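# Rehook slide rack handle and set rack in dish

## Task

The slide rack's wire handle has one end popped out of its hole, now resting on the top of the rack's end plate. Push that end back into its hole, then lower the rack, slides still in it, so it stands in the staining dish that is empty. At the end, both staining dishes must be standing upright.

## Robot and tools

Robot: two UR7e-style arms, left_arm and right_arm, each ending in a two-finger parallel gripper (0 to 50 mm gap) with a wrist camera. The left arm's base is near y = +0.441 m and the right arm's near y = -0.530 m. Scene frame: origin at table-top height halfway between the nominal bases, +x out over the table, +z up, left_arm on the +y side. The arm names do not match image left/right.

Frames: each arm reports its gripper position (m), orientation (quat_wxyz) and velocities (m/s, rad/s) in its own base frame. Fixed cameras and the table use the scene frame. Every commanded offset is taken along the axes of that arm's current Hand target. The gripper's fingers point along its +z axis and close along its x axis. end_effector_position is the midpoint between the pads; fingertips sit 17.5 mm further out. A block sticks out about 10 cm toward the gripper's -y side and turns with it. Printed poses can be off by a few cm.

The 18-number row, used by execute_actions and move: one flat list covering both arms, each number in [-1, 1]. Order: left dx, dy, dz, rx, ry, rz, left gripper position, force_limit, speed, then the same nine for the right arm. dx..rz are an offset, not a pose, from the Hand target the arm had when the action or move began. 1.0 equals 0.6 m of travel or 180 degrees. rx, ry, rz form a single rotation vector. Six zeros ask the arm to hold (or return to) its Hand target. Gripper position: +1 fully open (50 mm), about -0.65 pads meet, -1 to grip until stopped. force_limit: -1 about 20 N per pad, 0 about 102 N, +1 about 185 N. speed: -1 about 20 mm/s, 0 about 85, +1 about 150. Both start at +1. A 0 in a gripper slot is a real command, so resend your previous gripper numbers to leave it alone. New force_limit or speed only apply once position changes by 0.01 or more.

execute_actions(actions, cameras): actions is a list of actions; each action is up to 15 rows, each row one 1/30 s control step; a shorter action repeats its last row to fill 15 steps. All rows in an action count from that action's starting Hand target, so repeating an offset in a later action moves further. Images appear only when actions is empty or cameras names them.

move(target, speed, blend, stop_force, zero, blocking, cameras): straight-line gripper paths. target is one row or a list of up to 15 rows, all offsets measured from the same starting Hand targets. speed is top path speed in m/s (0.002 to 3.6, default 0.25; turning up to twice that in rad/s), one value or one per target. blend in m rounds corners in a list; 0 stops at each. stop_force in N (3 to 120, one value for both arms) ends an arm's path when its wrist sensor feels that much push against its motion; leave it out when backing off something you press on, and do not rely on it while the gripper rotates or to notice light pushes. zero (only with stop_force) re-zeroes the sensor first, default true. blocking=false returns after about 0.5 s while the move continues; not allowed with stop_force. Paths do not avoid obstacles or the other arm; passing near an arm's own base can flip its shoulder, so route around it. The result adds a move: line: done, off_target, moving, held or fault, plus limits such as paced (pose clipped) or held (steps withheld).

wait(seconds 0 to 10): let the scene run. stop(): brake a running move. zoom_image(camera, region [x0, y0, x1, y1] in pixels, at most 504 by 504) enlarges part of that camera's newest image. zero_wrist_force(arm): subtract the current wrist reading from later ones. read_manual(section "licences"): licence texts only. finished_scene(scene): give the current scene number; ends the scene irreversibly, so only call it once the rack is hooked, standing in the dish, and both dishes are upright with nothing held.

Cameras: cam_head_left, cam_head_right, cam_high, cam_left_wrist, cam_right_wrist, each 896x504.

Results: Hand target is your last commanded pose after clipping; grippers often stop short, and the next command re-requests it. object_status: 0 moving, 1 blocked while opening, 2 blocked while closing (a grip), 3 reached command or pads met (likely nothing held). Opening in mm is about (250 - position_measured) x 0.202. Wrist force and torque are in the gripper's own axes, forces from the contact into the arm, zeroed at start. Joint torques include the arm's weight. Step readings list intermediate positions for execute_actions only.

Limits and cautions: orientation commands are clipped to 32 degrees from the measured orientation each step. An external force near 150 N (plus or minus 25) or joint contact torque past its limit (wrist joints about 22 N m, others 135) freezes that arm for 10 s; wrists can only push about 10 N m extra. Arms are stiff: commanding even slightly past a firm contact can fault, and faster contact hits harder. The clearance check holds back arm-to-arm approaches but not fingers; never let a gripper close on the other arm's fingers or let arms collide. Sustained loads or stretched poses heat motors: MOTOR HOT at 70 °C, brakes at 85 °C for 30 to 60 s. Do not drop the rack, tip a dish, slam into the table or heavy items, release something still moving, or leave anything off the table. Motion lags commands by roughly 0.09 to 0.22 s and fast moves can overshoot.

Each tool is called after ">>>" as name(argument=value, ...) on one line, values as JSON.

## Session

>>> execute_actions(actions=[])

Scene clock: 0.00 s.
left_arm: end_effector_position=(+0.6771, -0.1494, +0.2586) position_measured=3 object_status=3 end_effector_quat_wxyz=(+0.082, -0.186, +0.978, -0.039) | right_arm: end_effector_position=(+0.3289, +0.1037, +0.2769) position_measured=3 object_status=3 end_effector_quat_wxyz=(+0.217, +0.879, +0.282, +0.318)
Joint positions: left_arm=[-0.422 -1.216 1.384 -1.918 -1.54 -2.367] | right_arm=[4.598 -0.73 -2.334 -1.821 0.794 2.477]
Joint velocities: within noise
Joint torques (N m): no reading
Motor temperatures (°C): left_arm=[37 31 31 44 35 49] | right_arm=[40 37 32 45 35 38]
Wrist force (N): no reading
Wrist torque (N m): no reading
Wrist force, peak (N): no reading
Hand target: left_arm +0.6771, -0.1494, +0.2586; +0.082, -0.186, +0.978, -0.039 | right_arm +0.3289, +0.1037, +0.2769; +0.217, +0.879, +0.282, +0.318
Tool commands: left_gripper/position=+1.0 left_gripper/force_limit=+1.0 left_gripper/speed=+1.0 right_gripper/position=+1.0 right_gripper/force_limit=+1.0 right_gripper/speed=+1.0

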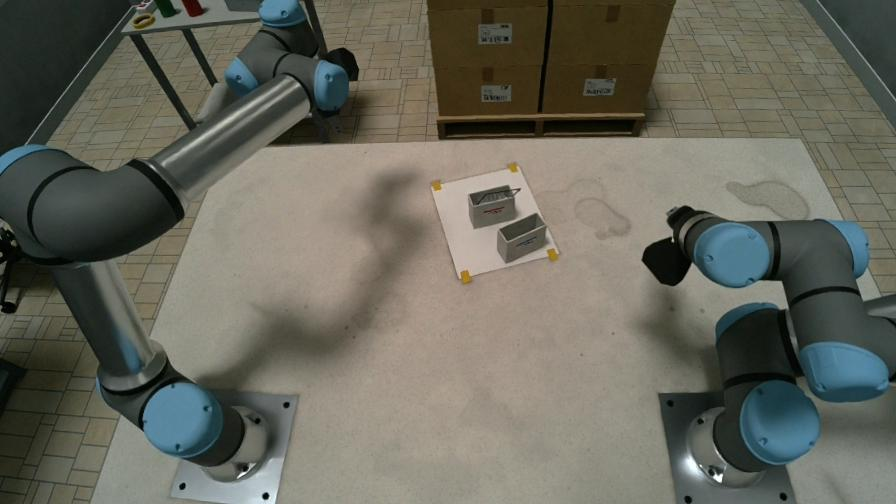

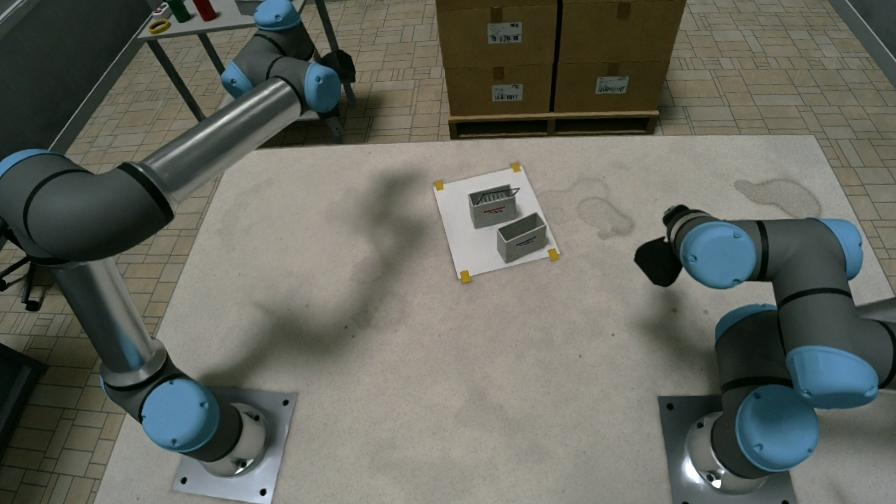

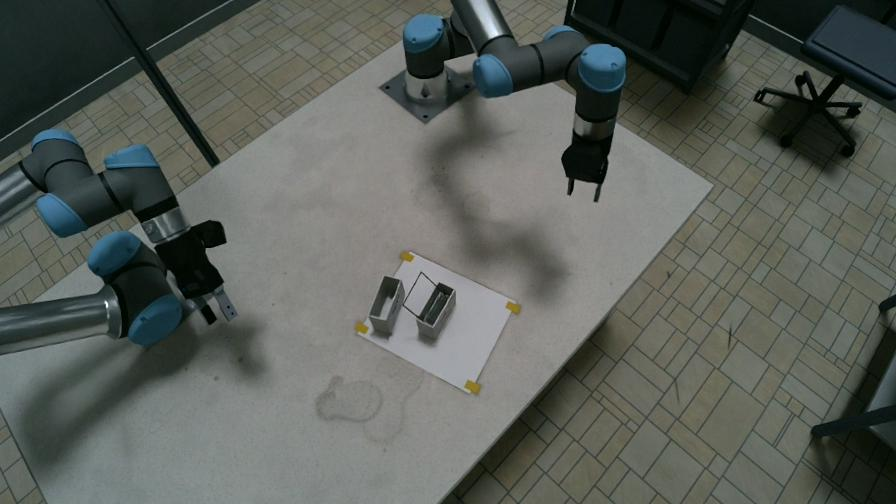

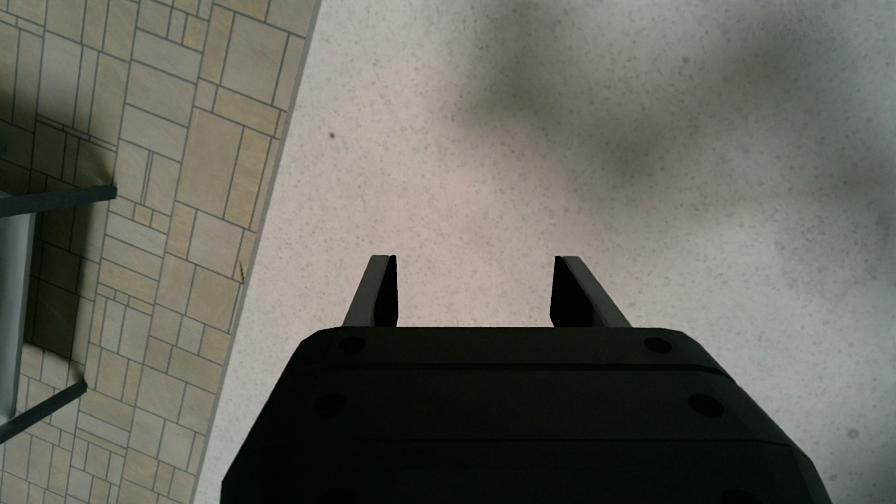

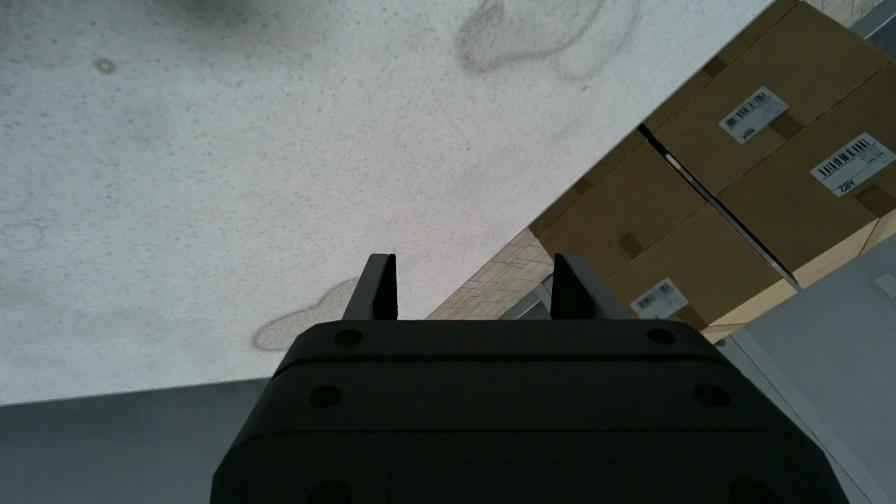

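>>> zoom_image(camera="cam_high", region=[340, 230, 540, 400])

>>> zoom_image(camera="cam_head_left", region=[420, 150, 580, 290])

>>> zoom_image(camera="cam_head_right", region=[420, 150, 580, 290])

Scaled by 2.520 from the camera's 896x504 image, which has a finer 1280x720 frame.

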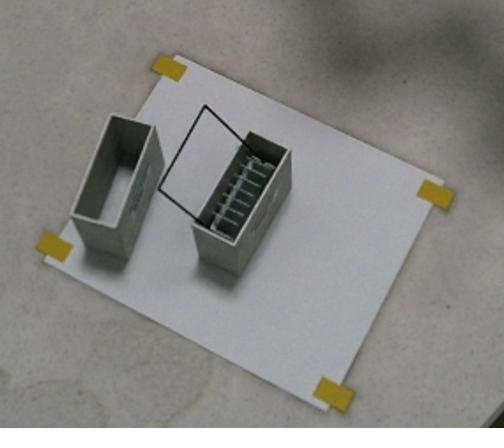

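Scaled by 3.150 from the camera's 896x504 image, which has a finer 1280x720 frame.

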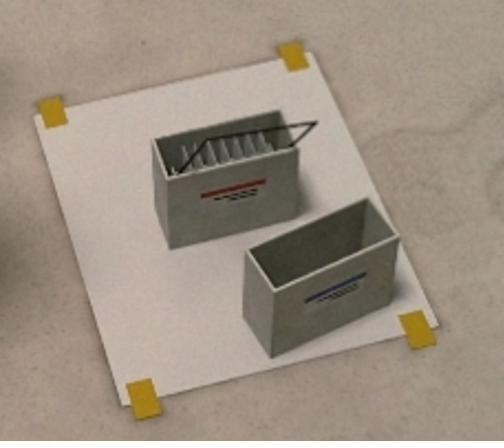

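Scaled by 3.150 from the camera's 896x504 image, which has a finer 1280x720 frame.

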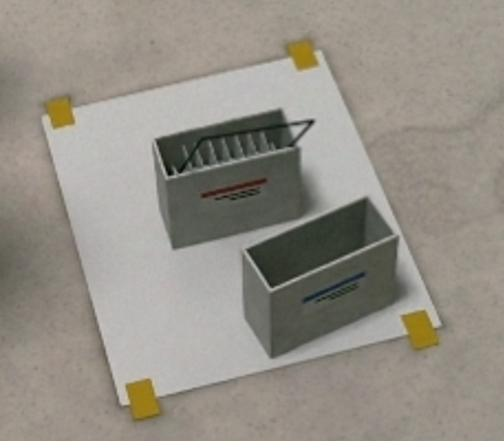

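>>> move(target=[0,0,0,0,0,0,1,1,1, 0.444,-0.2015,0.108,0.211,-0.138,-0.0495,1,1,1], speed=0.3, cameras=["cam_right_wrist","cam_high"])

Scene clock: 28.93 s.
left_arm: end_effector_position=(+0.6771, -0.1494, +0.2586) position_measured=3 object_status=3 end_effector_quat_wxyz=(+0.082, -0.186, +0.978, -0.039) | right_arm: end_effector_position=(+0.4999, +0.3497, +0.2797) position_measured=3 object_status=3 end_effector_quat_wxyz=(+0.000, +0.924, +0.383, +0.000)
Joint positions: left_arm=[-0.422 -1.216 1.384 -1.918 -1.54 -2.367] | right_arm=[3.973 -1.82 -1.412 -1.48 1.57 1.616]
Joint torques (N m): left_arm=[-0.55 -40.83 -27.71 -3.62 -0.15 -0.3] | right_arm=[-13.03 23.47 33.63 0.85 1.6 -2.69]
Wrist force (N): left_arm=[0.0 -0.4 0.3] | right_arm=[0.0 0.4 0.1]
Wrist torque (N m): left_arm=[-0.06 0.00 0.01] | right_arm=[0.14 -0.23 0.20]
Wrist force, peak (N): left_arm=[-0.1 -0.9 0.1] | right_arm=[1.3 0.9 0.3]
Hand target: left_arm +0.6771, -0.1494, +0.2586; +0.082, -0.186, +0.978, -0.039 | right_arm +0.4999, +0.3497, +0.2797; +0.000, +0.924, +0.383, +0.000
Off the commanded pose: left_arm 0.000 m, 0 deg | right_arm 0.000 m, 0 deg.
move: done
Images, in order (width x height): cam_high 896x504, cam_right_wrist 896x504.

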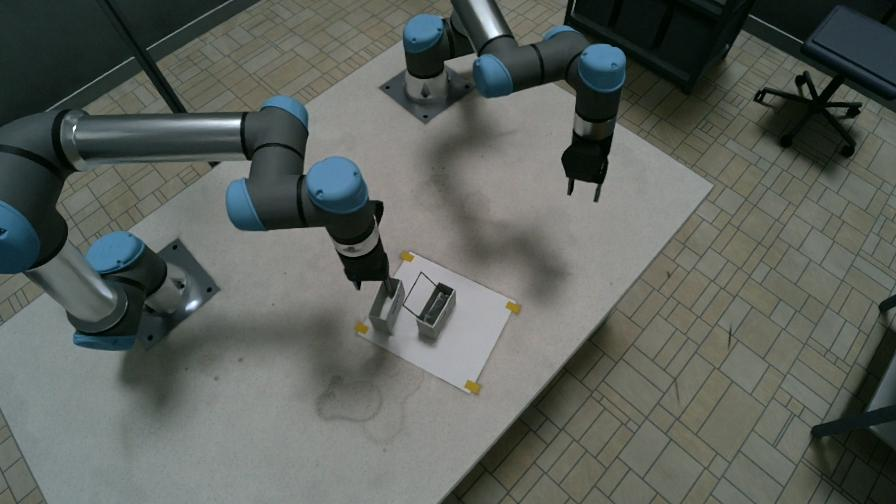

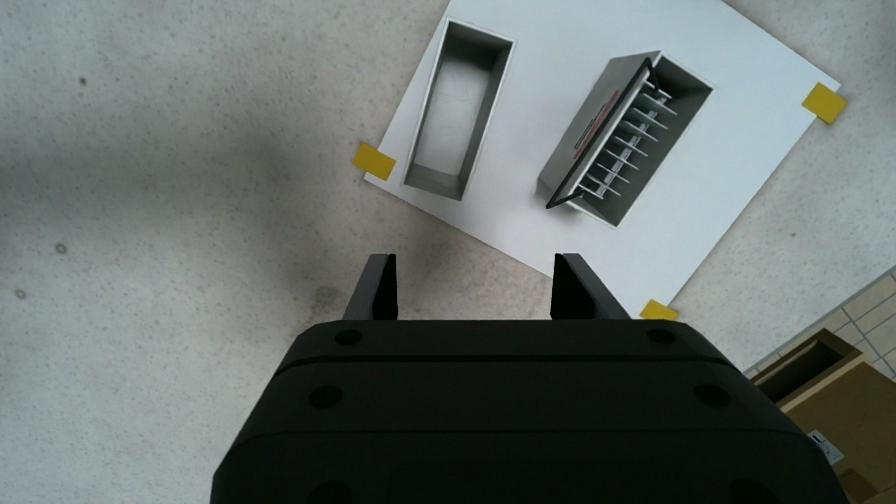

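>>> zoom_image(camera="cam_right_wrist", region=[520, 30, 740, 240])

>>> zoom_image(camera="cam_right_wrist", region=[340, 0, 740, 250])

Scaled by 2.291 from the camera's 896x504 image, which has a finer 1280x720 frame.

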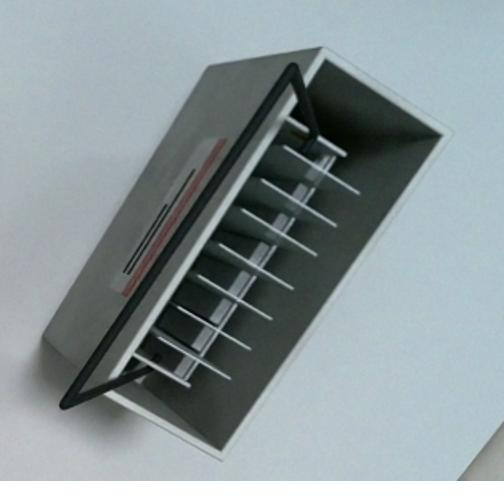

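Scaled by 1.260 from the camera's 896x504 image, which has a finer 1280x720 frame.

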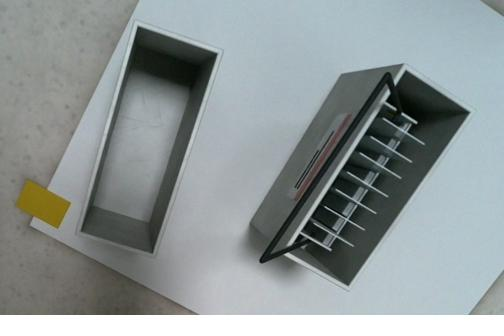

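>>> move(target=[0,0,0,0,0,0,1,1,1, 0.19,-0.04,0.1167,0,0,-0.344,1,1,1], speed=0.3, cameras=["cam_right_wrist"])

>>> zoom_image(camera="cam_right_wrist", region=[300, 50, 640, 300])

Scene clock: 44.83 s.
left_arm: end_effector_position=(+0.6771, -0.1494, +0.2586) position_measured=3 object_status=3 end_effector_quat_wxyz=(+0.082, -0.186, +0.978, -0.039) | right_arm: end_effector_position=(+0.5635, +0.4473, +0.2097) position_measured=3 object_status=3 end_effector_quat_wxyz=(+0.000, +0.595, +0.803, +0.000)
Joint positions: left_arm=[-0.422 -1.216 1.384 -1.918 -1.54 -2.367] | right_arm=[3.999 -2.113 -1.176 -1.423 1.57 0.562]
Joint torques (N m): left_arm=[0.08 -41.27 -28.21 -3.41 -0.15 -0.35] | right_arm=[0.26 34.61 34.91 0.59 1.46 -2.7]
Wrist force (N): left_arm=[0.1 -0.3 0.1] | right_arm=[-0.3 0.4 0.1]
Wrist torque (N m): left_arm=[-0.05 -0.01 0.00] | right_arm=[0.15 -0.18 0.20]
Wrist force, peak (N): left_arm=[-0.1 -0.8 -0.2] | right_arm=[-0.6 0.8 0.1]
Hand target: left_arm +0.6771, -0.1494, +0.2586; +0.082, -0.186, +0.978, -0.039 | right_arm +0.5636, +0.4473, +0.2097; +0.000, +0.595, +0.803, +0.000
Off the commanded pose: left_arm 0.000 m, 0 deg | right_arm 0.000 m, 0 deg.
move: done
Images, in order (width x height): cam_right_wrist 896x504.

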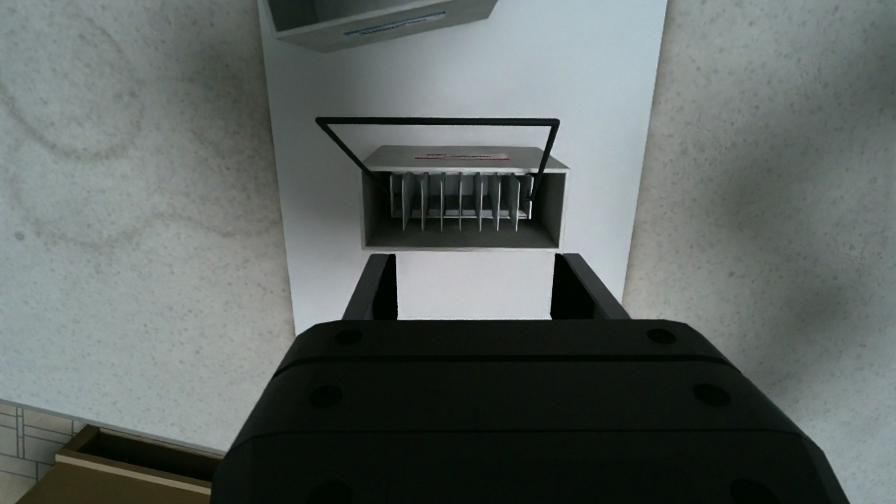

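Scaled by 1.482 from the camera's 896x504 image, which has a finer 1280x720 frame.

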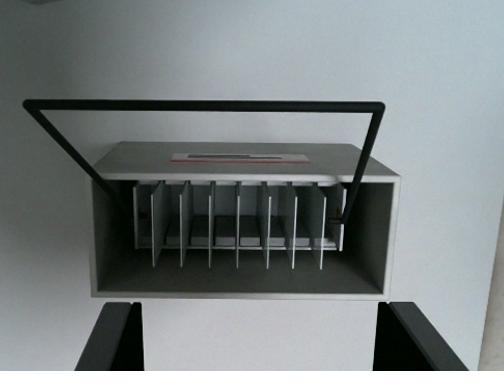

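>>> zoom_image(camera="cam_right_wrist", region=[480, 110, 600, 240])

>>> zoom_image(camera="cam_right_wrist", region=[340, 130, 460, 260])

Scaled by 3.877 from the camera's 896x504 image, which has a finer 1280x720 frame.

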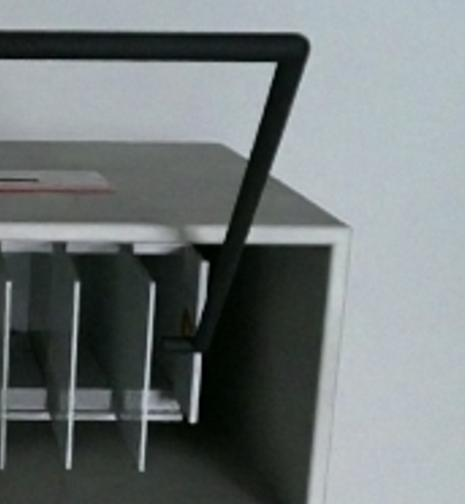

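Scaled by 3.877 from the camera's 896x504 image, which has a finer 1280x720 frame.

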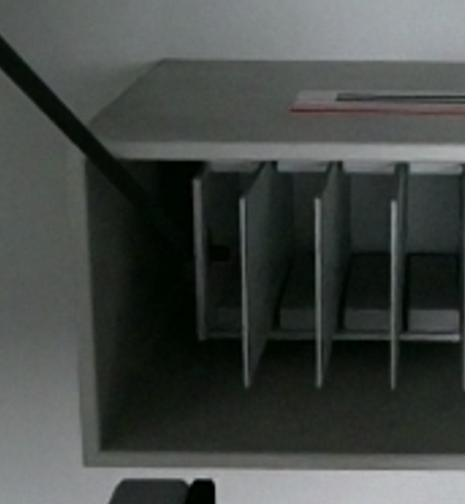

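>>> move(target=[0.3825,-0.2987,0.1583,0.2443,0.0516,-0.0048,1,1,1, 0,-0.2,-0.133,0,0,0,1,1,1], speed=0.3, cameras=["cam_left_wrist","cam_right_wrist"])

>>> zoom_image(camera="cam_left_wrist", region=[350, 120, 600, 300])

Scene clock: 76.10 s.
left_arm: end_effector_position=(+0.5475, -0.4051, +0.1507) position_measured=3 object_status=3 end_effector_quat_wxyz=(+0.068, -0.146, +0.895, -0.417) | right_arm: end_effector_position=(+0.4488, +0.4124, +0.2895) position_measured=3 object_status=3 end_effector_quat_wxyz=(+0.000, +0.595, +0.803, +0.000)
Joint positions: left_arm=[-0.675 -1.114 1.974 -3.217 -1.999 -2.748] | right_arm=[4.105 -1.817 -1.391 -1.505 1.57 0.669]
Joint torques (N m): left_arm=[-8.35 -24.87 -13.09 -5.59 0.79 -2.19] | right_arm=[13.96 50.7 18.65 0.55 -1.22 2.48]
Wrist force (N): left_arm=[0.5 -0.9 0.9] | right_arm=[-0.2 0.3 0.0]
Wrist torque (N m): left_arm=[-0.01 -0.04 0.03] | right_arm=[0.14 -0.20 0.07]
Wrist force, peak (N): left_arm=[1.3 -0.8 1.7] | right_arm=[-0.2 1.1 0.9]
Hand target: left_arm +0.5475, -0.4051, +0.1507; +0.068, -0.146, +0.895, -0.417 | right_arm +0.4488, +0.4124, +0.2895; +0.000, +0.595, +0.803, +0.000
Off the commanded pose: left_arm 0.000 m, 0 deg | right_arm 0.000 m, 0 deg.
move: done
Images, in order (width x height): cam_left_wrist 896x504, cam_right_wrist 896x504.

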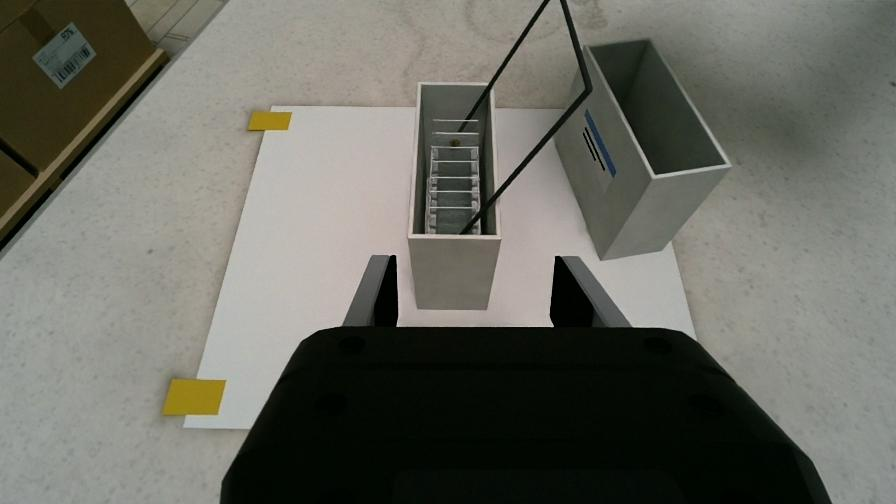

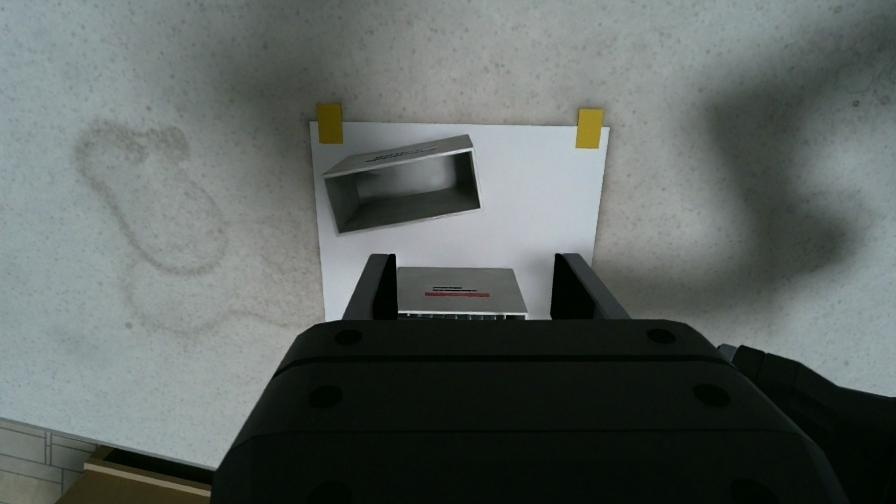

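Scaled by 2.016 from the camera's 896x504 image, which has a finer 1280x720 frame.

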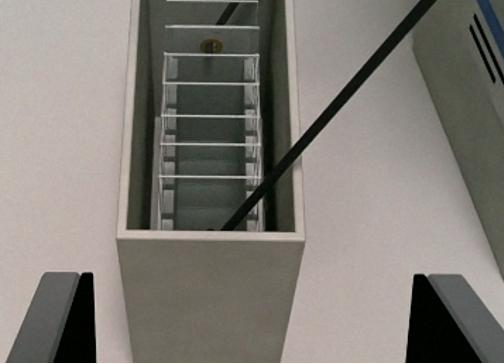

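>>> zoom_image(camera="cam_left_wrist", region=[400, 80, 510, 160])

>>> zoom_image(camera="cam_left_wrist", region=[400, 160, 510, 250])

Scaled by 4.582 from the camera's 896x504 image, which has a finer 1280x720 frame.

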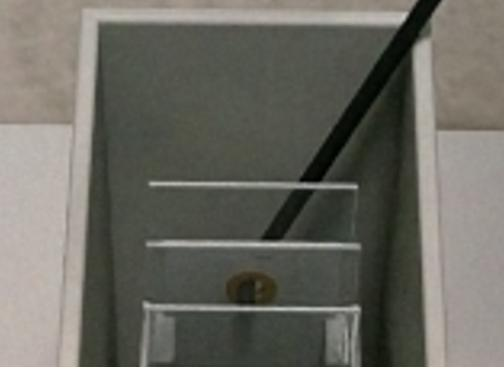

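Scaled by 4.582 from the camera's 896x504 image, which has a finer 1280x720 frame.

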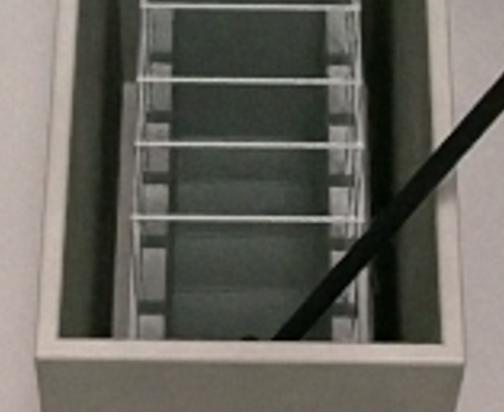

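>>> move(target=[[0,0,0,0,0,0,1,1,1, -0.279,0.0025,-0.0167,0.151,0.151,0.2156,1,1,1],[0.1298,-0.2635,0.0045,-0.3086,-0.1614,0.0639,1,1,1, -0.241,0.2183,0.1475,0.3019,0.3019,0.4312,1,1,1],[0.1298,-0.1742,0.0795,-0.3086,-0.1614,0.0639,1,1,1, -0.241,0.2183,0.1475,0.3019,0.3019,0.4312,1,1,1]], speed=0.4, blend=0.02, cameras=["cam_left_wrist","cam_right_wrist"])

>>> zoom_image(camera="cam_left_wrist", region=[330, 60, 630, 330])

>>> zoom_image(camera="cam_right_wrist", region=[330, 60, 630, 330])

Scene clock: 148.10 s.
left_arm: end_effector_position=(+0.5271, -0.4664, +0.2101) position_measured=3 object_status=3 end_effector_quat_wxyz=(+0.163, -0.164, +0.958, -0.167) | right_arm: end_effector_position=(+0.5344, +0.2697, +0.2698) position_measured=3 object_status=3 end_effector_quat_wxyz=(-0.404, +0.816, +0.409, -0.062)
Joint positions: left_arm=[-0.973 -1.264 1.712 -2.465 -1.416 -2.848] | right_arm=[3.518 -1.965 -1.399 -1.609 2.381 0.905]
Joint torques (N m): left_arm=[-9.01 -26.34 -33.74 -1.96 1.57 -2.17] | right_arm=[13.87 56 34.15 0.16 0.05 -2.64]
Wrist force (N): left_arm=[-0.6 -0.3 0.3] | right_arm=[0.0 1.2 0.6]
Wrist torque (N m): left_arm=[0.07 0.08 0.00] | right_arm=[0.41 -0.13 0.34]
Wrist force, peak (N): left_arm=[-0.2 -2.3 -0.9] | right_arm=[0.7 8.4 1.5]
Hand target: left_arm +0.5271, -0.4664, +0.2101; +0.163, -0.164, +0.958, -0.167 (not the last commanded pose) | right_arm +0.5344, +0.2697, +0.2698; -0.404, +0.816, +0.409, -0.062 (not the last commanded pose)
Off the commanded pose: left_arm 0.066 m, 32 deg | right_arm 0.115 m, 38 deg.
move: held (right_arm; a check stopped the path), off_target (left_arm; braked when a check withheld steps of right_arm); path passed 1 of 3 targets; limits=held
pose unreachable (right arm): on one or more control steps of this call, first in action 0 (counted from 0), this arm could not follow its commanded pose, so it was not sent that pose on those steps. It may still have moved: this result reports where it is.
cause: moving toward the commanded pose would bring two parts of the arm too close to each other (its gripper and another part of the arm, with joints 4 (wrist 1) to 6 (wrist 3) between them, 12 mm apart when it was first held).
Images, in order (width x height): cam_left_wrist 896x504, cam_right_wrist 896x504.

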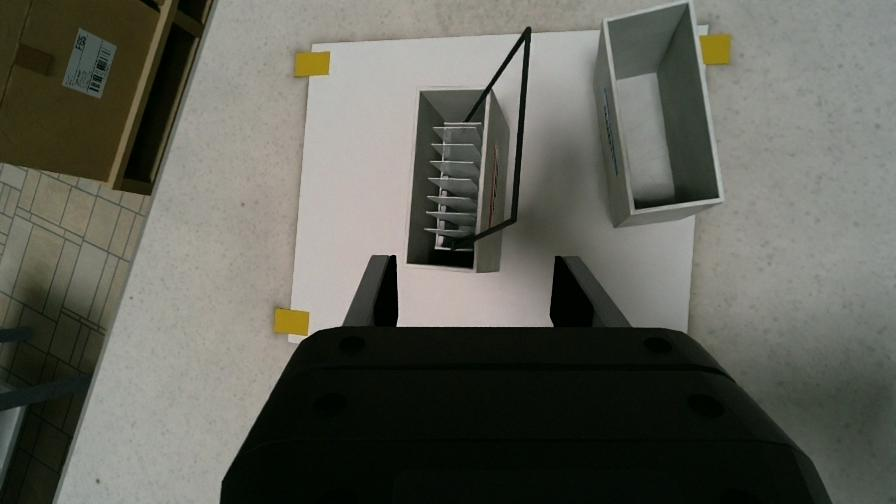

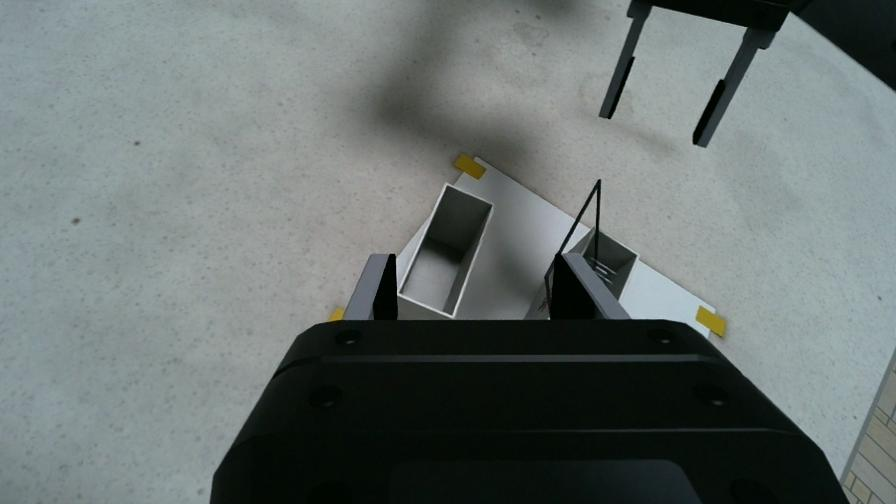

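Scaled by 1.680 from the camera's 896x504 image, which has a finer 1280x720 frame.

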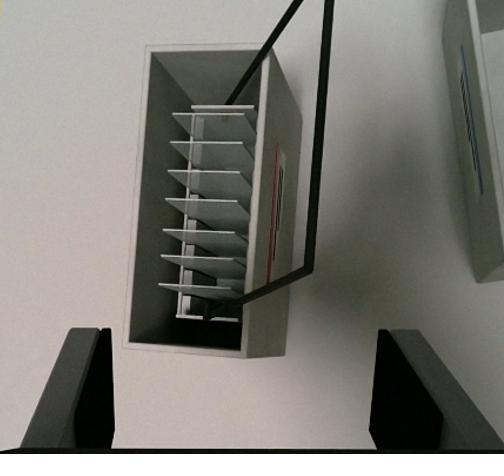

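Scaled by 1.680 from the camera's 896x504 image, which has a finer 1280x720 frame.

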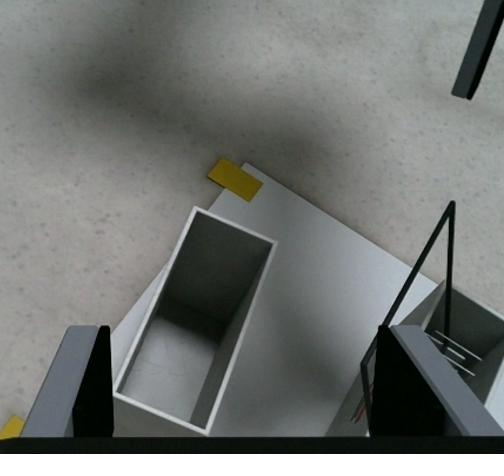

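>>> move(target=[0.0528,-0.0433,0.0228,-0.1551,-0.0806,0.0324,1,1,1, 0.14,0,-0.133,0,0,0,1,1,1], speed=0.3, cameras=["cam_left_wrist","cam_right_wrist"])

>>> zoom_image(camera="cam_left_wrist", region=[330, 60, 630, 330])

>>> zoom_image(camera="cam_right_wrist", region=[400, 60, 640, 280])

Scene clock: 161.47 s.
left_arm: end_effector_position=(+0.5106, -0.5049, +0.1994) position_measured=3 object_status=3 end_effector_quat_wxyz=(+0.245, -0.170, +0.949, +0.099) | right_arm: end_effector_position=(+0.6240, +0.2815, +0.3421) position_measured=3 object_status=3 end_effector_quat_wxyz=(-0.404, +0.816, +0.409, -0.062)
Joint positions: left_arm=[-1.156 -1.057 1.32 -1.747 -1.041 -3.104] | right_arm=[3.488 -2.194 -0.856 -1.953 2.373 0.864]
Joint torques (N m): left_arm=[-8.39 -33.47 -34.28 -1.41 2.74 -2.22] | right_arm=[-13.15 37.95 33.37 0.14 0.06 -2.62]
Wrist force (N): left_arm=[0.1 0.0 0.4] | right_arm=[0.5 1.4 1.1]
Wrist torque (N m): left_arm=[-0.09 -0.08 -0.03] | right_arm=[0.45 -0.23 0.31]
Wrist force, peak (N): left_arm=[0.6 -0.8 0.3] | right_arm=[0.0 1.3 2.0]
Hand target: left_arm +0.5106, -0.5049, +0.1994; +0.245, -0.170, +0.949, +0.099 | right_arm +0.6241, +0.2815, +0.3422; -0.404, +0.816, +0.409, -0.062
Off the commanded pose: left_arm 0.000 m, 0 deg | right_arm 0.000 m, 0 deg.
move: done
Images, in order (width x height): cam_left_wrist 896x504, cam_right_wrist 896x504.

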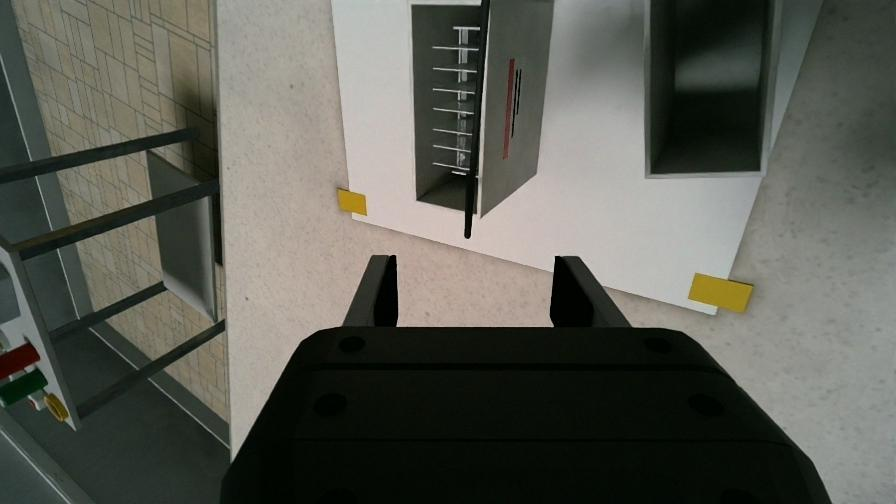

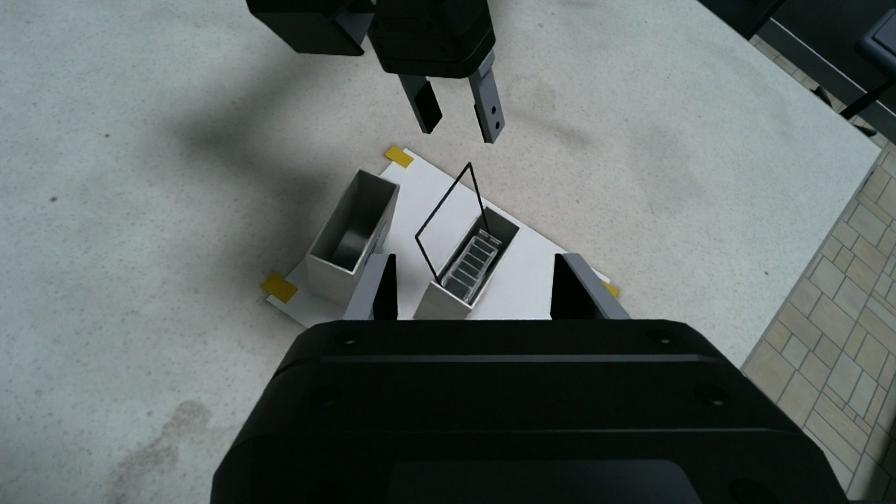

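Scaled by 1.680 from the camera's 896x504 image, which has a finer 1280x720 frame.

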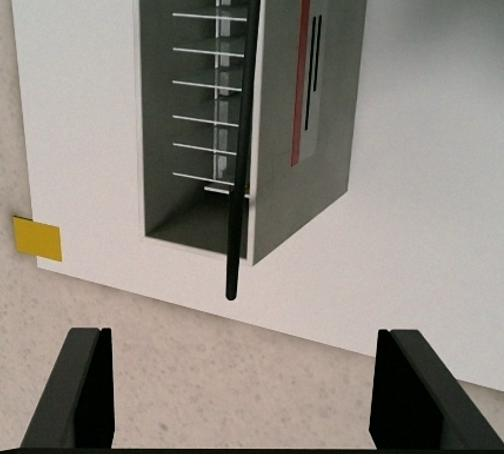

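Scaled by 2.100 from the camera's 896x504 image, which has a finer 1280x720 frame.

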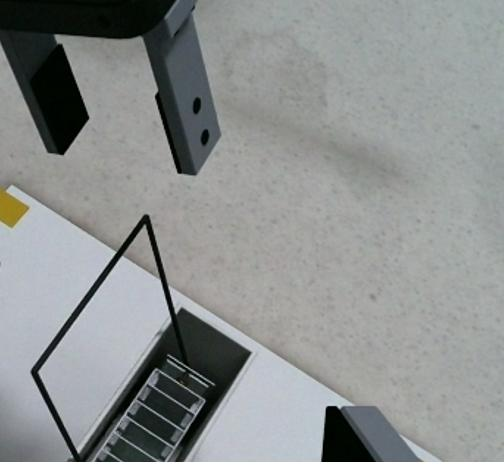

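>>> move(target=[-0.0025,0,0.148,0,0,0.0206,1,1,1, 0,0,0,0,0,0,1,1,1], speed=0.15, stop_force=12, cameras=["cam_left_wrist","cam_right_wrist"])

>>> zoom_image(camera="cam_left_wrist", region=[380, 130, 580, 330])

>>> zoom_image(camera="cam_right_wrist", region=[380, 80, 580, 280])

Scene clock: 177.57 s.
left_arm: end_effector_position=(+0.5502, -0.4803, +0.1238) position_measured=3 object_status=3 end_effector_quat_wxyz=(+0.242, -0.139, +0.954, +0.107) | right_arm: end_effector_position=(+0.6241, +0.2815, +0.3422) position_measured=3 object_status=3 end_effector_quat_wxyz=(-0.404, +0.816, +0.409, -0.062)
Joint positions: left_arm=[-1.089 -0.983 1.417 -1.958 -1.037 -2.962] | right_arm=[3.488 -2.195 -0.855 -1.953 2.373 0.864]
Joint torques (N m): left_arm=[8.78 -35.69 -18.63 -4.9 2.18 1.52] | right_arm=[-12.76 38.36 34.76 0.17 0.18 -2.69]
Wrist force (N): left_arm=[0.1 -0.2 -0.1] | right_arm=[0.4 1.3 1.2]
Wrist torque (N m): left_arm=[-0.12 -0.11 -0.20] | right_arm=[0.44 -0.21 0.30]
Wrist force, peak (N): left_arm=[0.1 -0.3 1.5] | right_arm=[0.6 1.7 1.3]
Hand target: left_arm +0.5502, -0.4803, +0.1238; +0.242, -0.139, +0.954, +0.107 | right_arm +0.6241, +0.2815, +0.3422; -0.404, +0.816, +0.409, -0.062
Off the commanded pose: left_arm 0.000 m, 0 deg | right_arm 0.000 m, 0 deg.
move: done
Images, in order (width x height): cam_left_wrist 896x504, cam_right_wrist 896x504.

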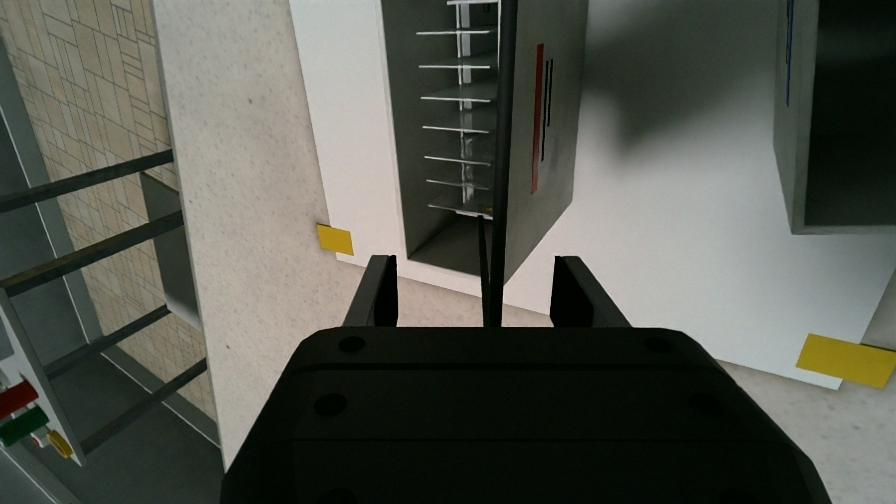

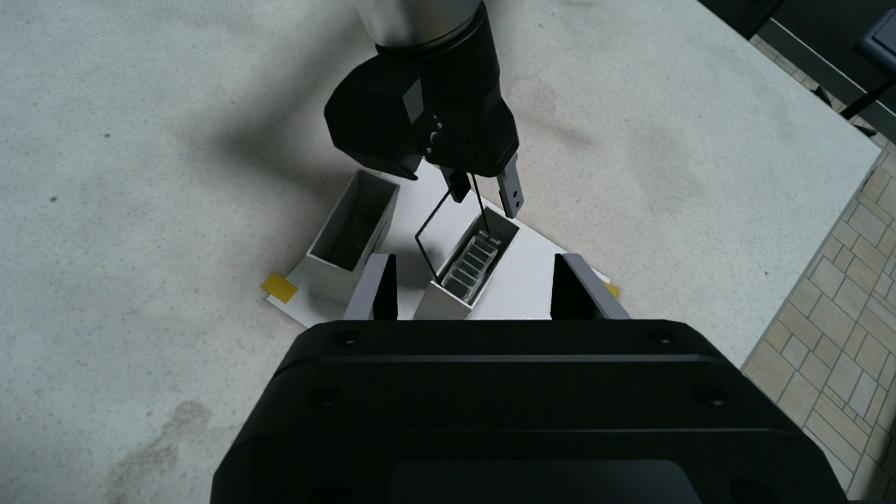

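Scaled by 2.520 from the camera's 896x504 image, which has a finer 1280x720 frame.

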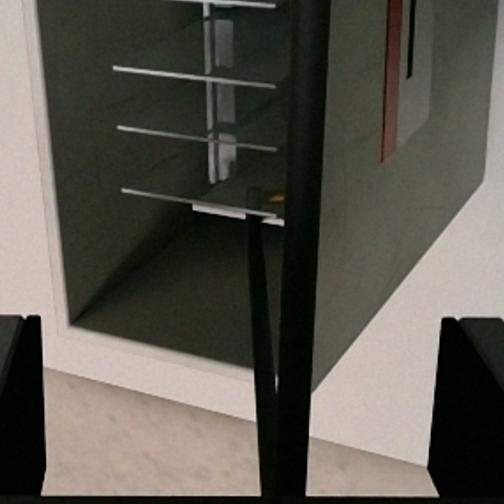

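Scaled by 2.520 from the camera's 896x504 image, which has a finer 1280x720 frame.

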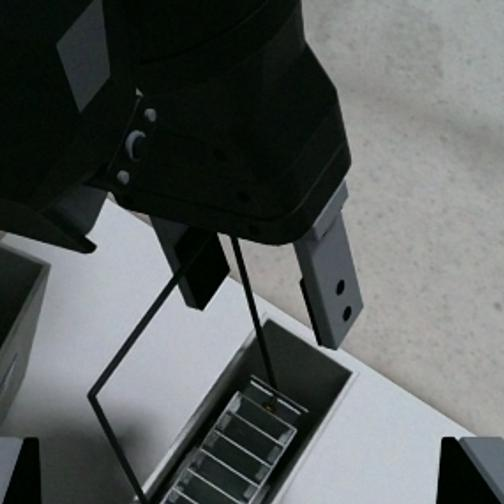

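>>> move(target=[0.003,0,0,0,0.022,0,1,-0.8,-0.6, 0,0,0,0,0,0,1,1,1], speed=0.1)

>>> move(target=[0,0,0,0,0,0,-1,-0.8,-0.6, 0,0,0,0,0,0,1,1,1], speed=0.1, cameras=["cam_left_wrist","cam_right_wrist"])

>>> zoom_image(camera="cam_left_wrist", region=[380, 130, 580, 330])

>>> zoom_image(camera="cam_right_wrist", region=[400, 120, 540, 260])

Scene clock: 183.57 s.
left_arm: end_effector_position=(+0.5487, -0.4807, +0.1229) position_measured=3 object_status=3 end_effector_quat_wxyz=(+0.209, -0.142, +0.962, +0.102) | right_arm: end_effector_position=(+0.6241, +0.2815, +0.3422) position_measured=3 object_status=3 end_effector_quat_wxyz=(-0.404, +0.816, +0.409, -0.062)
Joint positions: left_arm=[-1.069 -0.978 1.386 -1.929 -1.103 -2.946] | right_arm=[3.488 -2.195 -0.855 -1.953 2.373 0.864]
Joint torques (N m): left_arm=[9.11 -36.71 -31.69 -1.29 -0.63 1.69] | right_arm=[-12.98 38.22 34.66 0.09 0.12 -2.58]
Wrist force (N): left_arm=[0.2 -0.4 0.1] | right_arm=[0.5 1.5 0.9]
Wrist torque (N m): left_arm=[-0.14 -0.12 -0.21] | right_arm=[0.47 -0.23 0.31]
Wrist force, peak (N): left_arm=[-0.2 -0.6 -0.1] | right_arm=[0.3 1.8 1.4]
Hand target: left_arm +0.5487, -0.4807, +0.1229; +0.209, -0.142, +0.962, +0.102 | right_arm +0.6241, +0.2815, +0.3422; -0.404, +0.816, +0.409, -0.062
Off the commanded pose: left_arm 0.000 m, 0 deg | right_arm 0.000 m, 0 deg.
move: done

Scene clock: 184.83 s.
left_arm: end_effector_position=(+0.5487, -0.4807, +0.1229) position_measured=241 object_status=0 end_effector_quat_wxyz=(+0.209, -0.143, +0.962, +0.102) | right_arm: end_effector_position=(+0.6241, +0.2815, +0.3422) position_measured=3 object_status=3 end_effector_quat_wxyz=(-0.404, +0.816, +0.409, -0.062)
Joint positions: left_arm=[-1.069 -0.978 1.386 -1.929 -1.104 -2.946] | right_arm=[3.488 -2.195 -0.855 -1.953 2.373 0.864]
Joint torques (N m): left_arm=[5.37 -36.27 -25.51 -1.32 -0.55 1.64] | right_arm=[-13.11 38.35 34.15 0.16 0.09 -2.59]
Wrist force (N): left_arm=[-2.6 -0.1 -4.8] | right_arm=[0.4 1.4 1.0]
Wrist torque (N m): left_arm=[-0.10 -0.27 -0.23] | right_arm=[0.46 -0.21 0.30]
Wrist force, peak (N): left_arm=[-2.8 0.6 -6.1] | right_arm=[0.2 1.7 1.3]
Hand target: left_arm +0.5487, -0.4807, +0.1229; +0.209, -0.142, +0.962, +0.102 | right_arm +0.6241, +0.2815, +0.3422; -0.404, +0.816, +0.409, -0.062
Off the commanded pose: left_arm 0.000 m, 0 deg | right_arm 0.000 m, 0 deg.
move: done
Images, in order (width x height): cam_left_wrist 896x504, cam_right_wrist 896x504.

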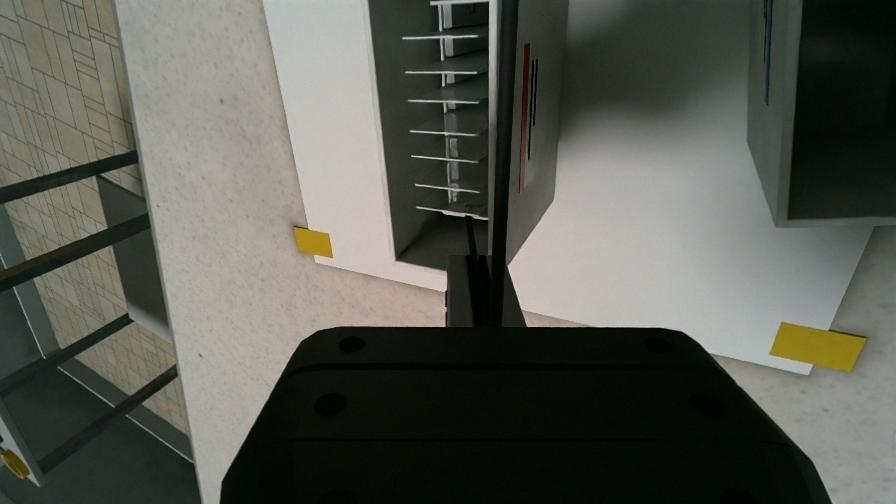

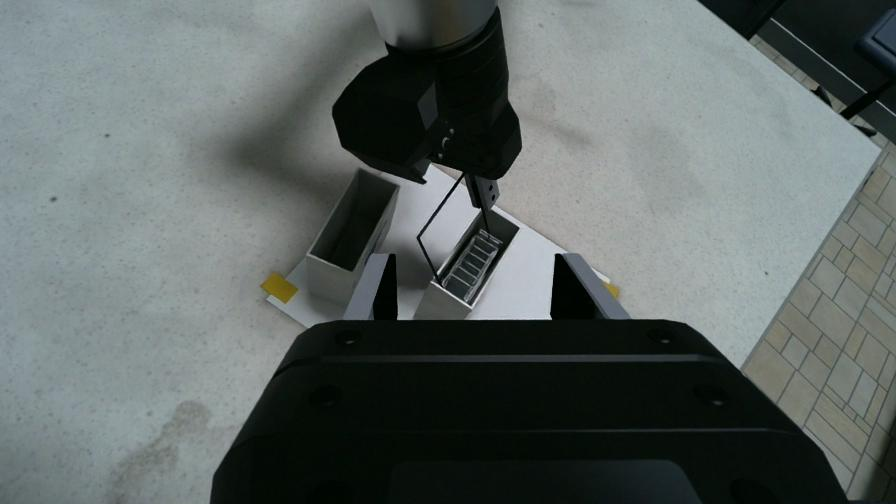

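Scaled by 2.520 from the camera's 896x504 image, which has a finer 1280x720 frame.

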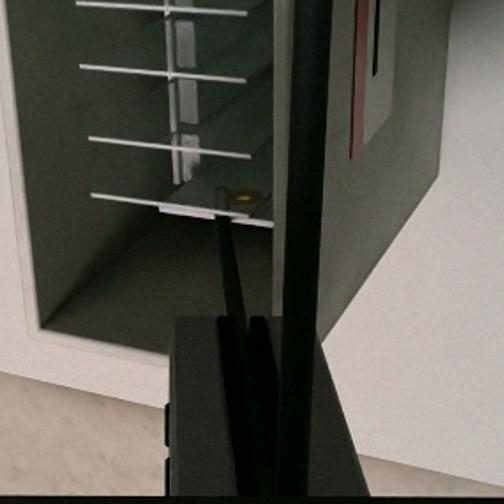

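Scaled by 3.600 from the camera's 896x504 image, which has a finer 1280x720 frame.

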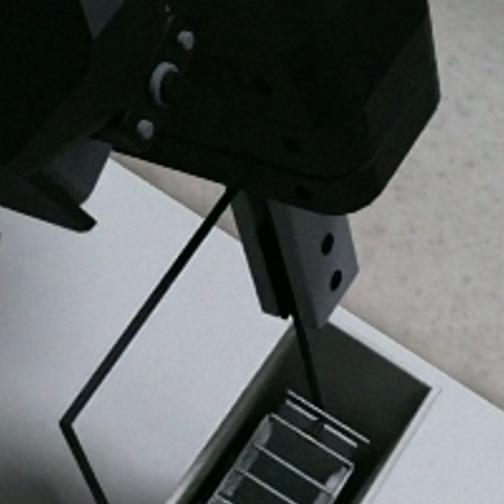

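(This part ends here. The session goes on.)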